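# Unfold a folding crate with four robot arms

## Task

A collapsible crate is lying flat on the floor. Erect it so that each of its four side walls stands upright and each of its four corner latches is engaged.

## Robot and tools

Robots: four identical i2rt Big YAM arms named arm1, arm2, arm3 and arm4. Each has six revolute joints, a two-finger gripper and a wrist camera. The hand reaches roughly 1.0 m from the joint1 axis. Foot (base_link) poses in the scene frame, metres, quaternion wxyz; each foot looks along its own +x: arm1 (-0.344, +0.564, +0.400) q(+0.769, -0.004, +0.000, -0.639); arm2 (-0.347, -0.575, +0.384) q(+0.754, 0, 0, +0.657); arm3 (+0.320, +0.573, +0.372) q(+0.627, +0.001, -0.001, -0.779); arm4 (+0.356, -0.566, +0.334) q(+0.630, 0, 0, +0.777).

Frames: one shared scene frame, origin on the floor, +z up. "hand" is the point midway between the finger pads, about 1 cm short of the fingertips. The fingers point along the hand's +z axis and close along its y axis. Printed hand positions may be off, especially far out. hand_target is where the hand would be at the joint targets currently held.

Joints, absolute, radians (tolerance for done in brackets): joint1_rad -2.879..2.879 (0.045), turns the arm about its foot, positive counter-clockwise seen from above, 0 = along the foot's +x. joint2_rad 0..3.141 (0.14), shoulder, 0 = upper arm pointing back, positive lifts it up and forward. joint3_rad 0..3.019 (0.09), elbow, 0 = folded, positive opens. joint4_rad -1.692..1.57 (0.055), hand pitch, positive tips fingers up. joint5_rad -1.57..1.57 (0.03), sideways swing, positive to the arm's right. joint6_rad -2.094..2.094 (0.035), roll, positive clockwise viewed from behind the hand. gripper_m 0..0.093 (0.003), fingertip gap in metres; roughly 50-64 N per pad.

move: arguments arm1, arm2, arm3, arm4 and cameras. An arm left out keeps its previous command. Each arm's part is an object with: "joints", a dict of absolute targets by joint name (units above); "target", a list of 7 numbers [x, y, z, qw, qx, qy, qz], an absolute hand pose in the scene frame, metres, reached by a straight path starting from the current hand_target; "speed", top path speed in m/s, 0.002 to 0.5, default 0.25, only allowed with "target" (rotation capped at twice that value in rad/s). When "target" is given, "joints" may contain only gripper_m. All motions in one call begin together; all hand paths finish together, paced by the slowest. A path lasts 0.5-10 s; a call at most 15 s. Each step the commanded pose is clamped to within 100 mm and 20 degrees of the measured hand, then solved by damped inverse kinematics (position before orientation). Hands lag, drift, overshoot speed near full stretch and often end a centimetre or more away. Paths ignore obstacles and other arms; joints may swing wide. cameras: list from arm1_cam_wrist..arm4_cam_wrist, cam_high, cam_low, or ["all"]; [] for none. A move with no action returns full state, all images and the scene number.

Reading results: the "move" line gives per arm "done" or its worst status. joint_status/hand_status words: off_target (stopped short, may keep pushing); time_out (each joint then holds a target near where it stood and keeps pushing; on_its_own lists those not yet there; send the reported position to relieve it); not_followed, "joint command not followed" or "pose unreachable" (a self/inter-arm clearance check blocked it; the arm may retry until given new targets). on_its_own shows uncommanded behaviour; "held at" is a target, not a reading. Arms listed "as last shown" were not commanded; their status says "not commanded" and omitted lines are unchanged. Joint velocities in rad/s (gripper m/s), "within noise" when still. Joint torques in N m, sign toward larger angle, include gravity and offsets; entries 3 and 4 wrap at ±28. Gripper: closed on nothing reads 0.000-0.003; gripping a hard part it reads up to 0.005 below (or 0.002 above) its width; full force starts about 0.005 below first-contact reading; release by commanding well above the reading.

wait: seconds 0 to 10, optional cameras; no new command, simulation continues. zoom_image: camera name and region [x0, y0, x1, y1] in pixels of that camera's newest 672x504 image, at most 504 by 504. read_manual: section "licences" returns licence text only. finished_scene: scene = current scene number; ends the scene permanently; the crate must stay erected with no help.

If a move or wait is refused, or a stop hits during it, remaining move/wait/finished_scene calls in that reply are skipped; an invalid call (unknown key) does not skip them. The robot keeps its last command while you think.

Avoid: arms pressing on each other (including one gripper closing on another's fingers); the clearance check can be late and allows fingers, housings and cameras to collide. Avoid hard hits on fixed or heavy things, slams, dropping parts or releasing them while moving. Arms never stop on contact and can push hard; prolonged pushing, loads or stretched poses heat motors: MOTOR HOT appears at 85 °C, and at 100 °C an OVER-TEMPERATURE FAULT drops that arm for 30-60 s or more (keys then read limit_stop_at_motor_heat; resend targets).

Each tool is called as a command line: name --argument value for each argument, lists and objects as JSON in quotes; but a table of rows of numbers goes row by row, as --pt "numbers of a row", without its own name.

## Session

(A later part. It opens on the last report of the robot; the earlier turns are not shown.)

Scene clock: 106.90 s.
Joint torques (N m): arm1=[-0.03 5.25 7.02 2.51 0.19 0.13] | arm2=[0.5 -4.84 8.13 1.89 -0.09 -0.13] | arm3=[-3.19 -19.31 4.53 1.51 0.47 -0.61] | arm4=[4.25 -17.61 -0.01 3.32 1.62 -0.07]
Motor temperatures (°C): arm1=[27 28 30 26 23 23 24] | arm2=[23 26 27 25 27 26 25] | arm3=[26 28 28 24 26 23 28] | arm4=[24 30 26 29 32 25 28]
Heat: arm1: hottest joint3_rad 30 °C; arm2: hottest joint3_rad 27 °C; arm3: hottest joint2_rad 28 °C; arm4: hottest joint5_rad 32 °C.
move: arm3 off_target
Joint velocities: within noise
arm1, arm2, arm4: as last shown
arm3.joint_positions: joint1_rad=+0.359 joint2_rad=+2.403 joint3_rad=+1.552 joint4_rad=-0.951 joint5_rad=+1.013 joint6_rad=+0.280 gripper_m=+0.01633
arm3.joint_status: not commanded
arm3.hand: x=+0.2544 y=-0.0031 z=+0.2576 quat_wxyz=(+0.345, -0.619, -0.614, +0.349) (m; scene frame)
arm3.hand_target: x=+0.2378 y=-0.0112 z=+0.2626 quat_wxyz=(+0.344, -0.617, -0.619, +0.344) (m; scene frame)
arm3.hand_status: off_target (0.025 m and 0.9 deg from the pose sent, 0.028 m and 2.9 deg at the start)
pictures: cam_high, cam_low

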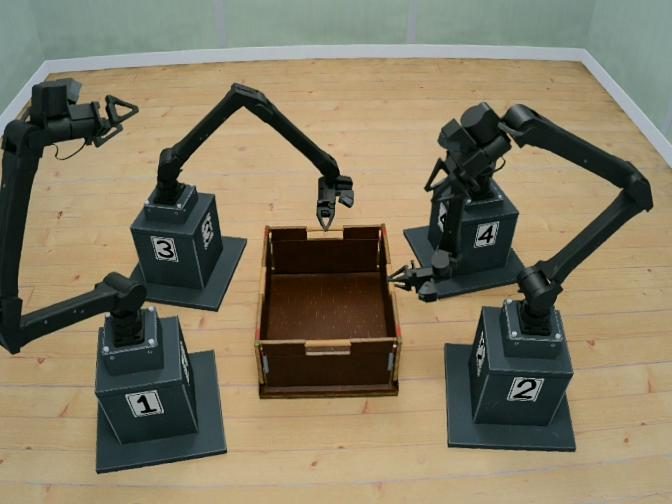

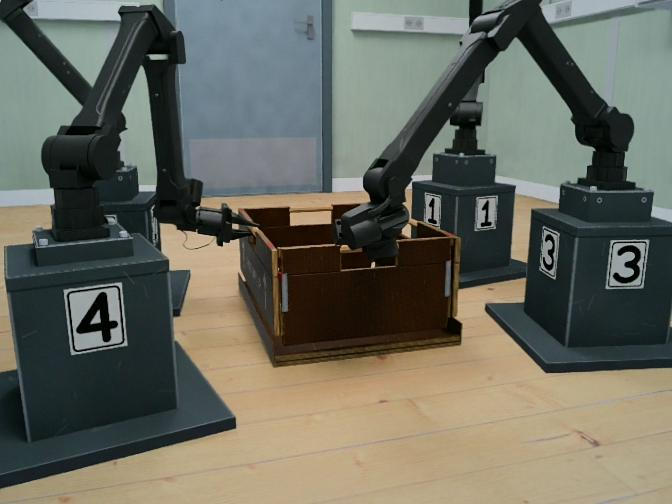

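Latched under pull. Release both arms.

move --arm3 '{"target":[0.252,-0.012,0.262,-0.343,0.6187,0.6187,-0.343],"speed":0.06}' --arm4 '{"target":[-0.034,-0.195,0.250,-0.639,0.769,0,0],"speed":0.05}'

move --arm3 '{"joints":{"gripper_m":0.046}}' --arm4 '{"joints":{"gripper_m":0.05}}'

move --arm3 '{"target":[0.34,-0.012,0.32,-0.343,0.6187,0.6187,-0.343],"speed":0.15}' --arm4 '{"target":[-0.036,-0.267,0.268,-0.639,0.769,0,0],"speed":0.15}' --cameras '["cam_high","cam_low"]'

zoom_image --camera "cam_high" --region '[245, 200, 415, 410]'

Scene clock: 109.80 s.
Joint torques (N m): arm1=[-0.15 4.84 6.97 2.36 0.14 0.09] | arm2=[0.5 -4.78 8.12 1.89 -0.09 -0.13] | arm3=[-1.26 -19.49 6.15 -0.32 0.3 -0.18] | arm4=[2.32 -16.79 1.76 2.84 0.59 -0.08]
Motor temperatures (°C): arm1=[27 28 30 26 23 23 24] | arm2=[23 26 27 25 27 26 25] | arm3=[26 28 28 24 26 23 28] | arm4=[24 30 26 29 32 25 28]
Heat: arm1: hottest joint3_rad 30 °C; arm2: hottest joint3_rad 27 °C; arm3: hottest joint2_rad 28 °C; arm4: hottest joint5_rad 32 °C.
move: arm3 off_target; arm4 done
Joint velocities: within noise
arm1, arm2: as last shown
arm3.joint_positions: joint1_rad=+0.359 joint2_rad=+2.403 joint3_rad=+1.552 joint4_rad=-0.952 joint5_rad=+1.011 joint6_rad=+0.283 gripper_m=+0.01633
arm3.joint_status: not commanded
arm3.hand: x=+0.2545 y=-0.0028 z=+0.2574 quat_wxyz=(+0.345, -0.620, -0.613, +0.349) (m; scene frame)
arm3.hand_target: x=+0.2521 y=-0.0120 z=+0.2620 quat_wxyz=(+0.342, -0.619, -0.618, +0.343) (m; scene frame)
arm3.hand_status: off_target (0.011 m and 0.9 deg from the pose sent, 0.010 m and 0.9 deg at the start)
arm4.joint_positions: joint1_rad=+0.883 joint2_rad=+2.341 joint3_rad=+0.871 joint4_rad=+1.055 joint5_rad=+1.053 joint6_rad=-1.196 gripper_m=+0.01693
arm4.joint_status: not commanded
arm4.hand: x=-0.0344 y=-0.1917 z=+0.2445 quat_wxyz=(-0.633, +0.775, -0.004, -0.003) (m; scene frame)
arm4.hand_target: x=-0.0335 y=-0.1952 z=+0.2499 quat_wxyz=(-0.639, +0.770, -0.002, -0.001) (m; scene frame)
arm4.hand_status: done (0.006 m and 1.1 deg from the pose sent, 0.006 m and 1.1 deg at the start)
pictures: none

Scene clock: 110.53 s.
Joint torques (N m): arm1=[0.03 4.48 6.93 2.5 0.13 0.16] | arm2=[0.5 -4.78 8.12 1.89 -0.09 -0.13] | arm3=[-1.14 -19.14 6.23 -0.2 0.46 0.04] | arm4=[1.79 -16.62 2.02 2.22 0.2 0.01]
Motor temperatures (°C): arm1=[27 28 30 26 23 23 24] | arm2=[23 26 27 25 27 26 25] | arm3=[26 28 28 24 26 23 28] | arm4=[24 30 26 29 32 25 28]
Heat: arm1: hottest joint3_rad 30 °C; arm2: hottest joint3_rad 27 °C; arm3: hottest joint2_rad 28 °C; arm4: hottest joint5_rad 32 °C.
move: arm3 done; arm4 done
Joint velocities: within noise
arm1, arm2: as last shown
arm3.joint_positions: joint1_rad=+0.348 joint2_rad=+2.403 joint3_rad=+1.552 joint4_rad=-0.945 joint5_rad=+1.006 joint6_rad=+0.254 gripper_m=+0.04587
arm3.joint_status: all done
arm3.hand: x=+0.2489 y=-0.0031 z=+0.2565 quat_wxyz=(+0.348, -0.616, -0.618, +0.342) (m; scene frame)
arm3.hand_target: x=+0.2463 y=-0.0125 z=+0.2617 quat_wxyz=(+0.343, -0.621, -0.617, +0.342) (m; scene frame)
arm3.hand_status: not commanded
arm4.joint_positions: joint1_rad=+0.892 joint2_rad=+2.340 joint3_rad=+0.868 joint4_rad=+1.069 joint5_rad=+1.064 joint6_rad=-1.211 gripper_m=+0.04992
arm4.joint_status: all done
arm4.hand: x=-0.0359 y=-0.1953 z=+0.2474 quat_wxyz=(-0.636, +0.772, -0.001, -0.001) (m; scene frame)
arm4.hand_target: x=-0.0367 y=-0.1984 z=+0.2499 quat_wxyz=(-0.639, +0.769, +0.005, -0.001) (m; scene frame)
arm4.hand_status: not commanded
pictures: none

Scene clock: 112.30 s.
Joint torques (N m): arm1=[0.44 5.83 6.97 2.51 0.15 0.16] | arm2=[0.5 -4.84 8.13 1.89 -0.09 -0.13] | arm3=[-0.26 -19.31 7.72 -1.05 0.44 0.27] | arm4=[2.26 -15.68 1.85 0.94 0.29 0.42]
Motor temperatures (°C): arm1=[27 28 30 26 23 23 24] | arm2=[23 26 27 25 27 26 24] | arm3=[26 28 28 24 26 23 28] | arm4=[24 30 26 29 32 25 28]
Heat: arm1: hottest joint3_rad 30 °C; arm2: hottest joint3_rad 27 °C; arm3: hottest joint2_rad 28 °C; arm4: hottest joint5_rad 32 °C.
move: arm3 off_target; arm4 done
Joint velocities: within noise
arm1.joint_positions: joint1_rad=+0.789 joint2_rad=+0.425 joint3_rad=+1.402 joint4_rad=-1.276 joint5_rad=+0.217 joint6_rad=-0.687 gripper_m=+0.09396
arm1.joint_status: not commanded
arm1.hand: x=-0.2365 y=+0.4511 z=+0.9932 quat_wxyz=(-0.418, -0.026, -0.802, +0.426) (m; scene frame)
arm1.hand_target: x=-0.2404 y=+0.4538 z=+1.0017 quat_wxyz=(-0.426, -0.027, -0.795, +0.430) (m; scene frame)
arm1.hand_status: not commanded
arm2: as last shown
arm3.joint_positions: joint1_rad=+0.499 joint2_rad=+2.375 joint3_rad=+1.656 joint4_rad=-1.304 joint5_rad=+0.963 joint6_rad=+0.487 gripper_m=+0.04590
arm3.joint_status: not commanded
arm3.hand: x=+0.3375 y=+0.0020 z=+0.3083 quat_wxyz=(+0.358, -0.605, -0.626, +0.338) (m; scene frame)
arm3.hand_target: x=+0.3427 y=-0.0121 z=+0.3204 quat_wxyz=(+0.343, -0.616, -0.620, +0.344) (m; scene frame)
arm3.hand_status: off_target (0.018 m and 2.6 deg from the pose sent, 0.111 m and 0.7 deg at the start)
arm4.joint_positions: joint1_rad=+1.033 joint2_rad=+2.252 joint3_rad=+0.779 joint4_rad=+0.954 joint5_rad=+1.205 joint6_rad=-1.087 gripper_m=+0.04995
arm4.joint_status: not commanded
arm4.hand: x=-0.0346 y=-0.2601 z=+0.2683 quat_wxyz=(-0.641, +0.767, -0.001, +0.005) (m; scene frame)
arm4.hand_target: x=-0.0331 y=-0.2631 z=+0.2688 quat_wxyz=(-0.640, +0.768, -0.003, +0.003) (m; scene frame)
arm4.hand_status: done (0.007 m and 0.7 deg from the pose sent, 0.075 m and 0.5 deg at the start)
pictures: cam_high, cam_low

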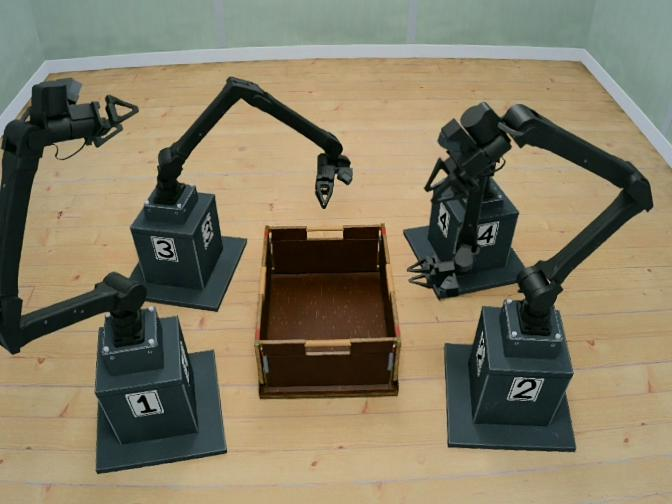

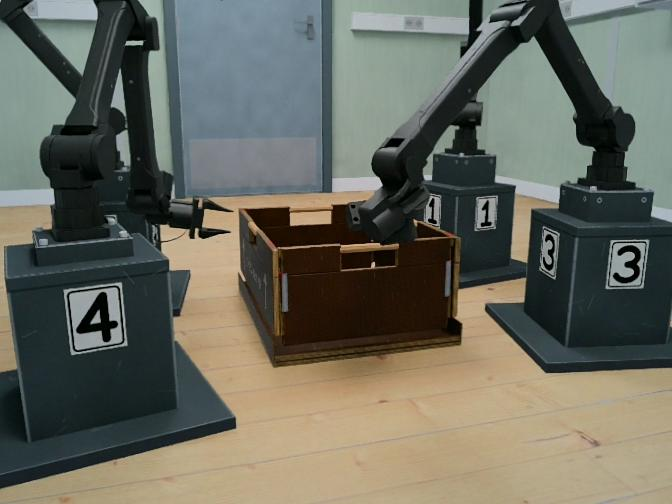

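Scaled by 2.400 from the camera's 672x504 image, which has a finer 960x720 frame.

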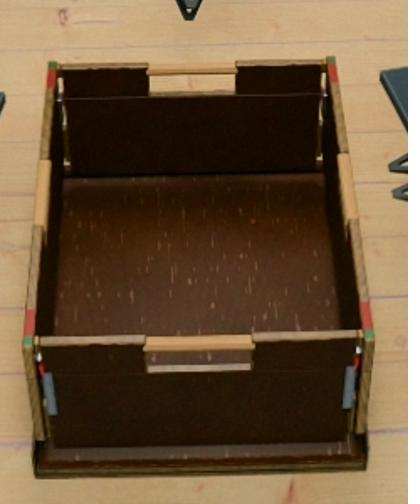

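finished_scene --scene 2

The scene is finished: the task was done.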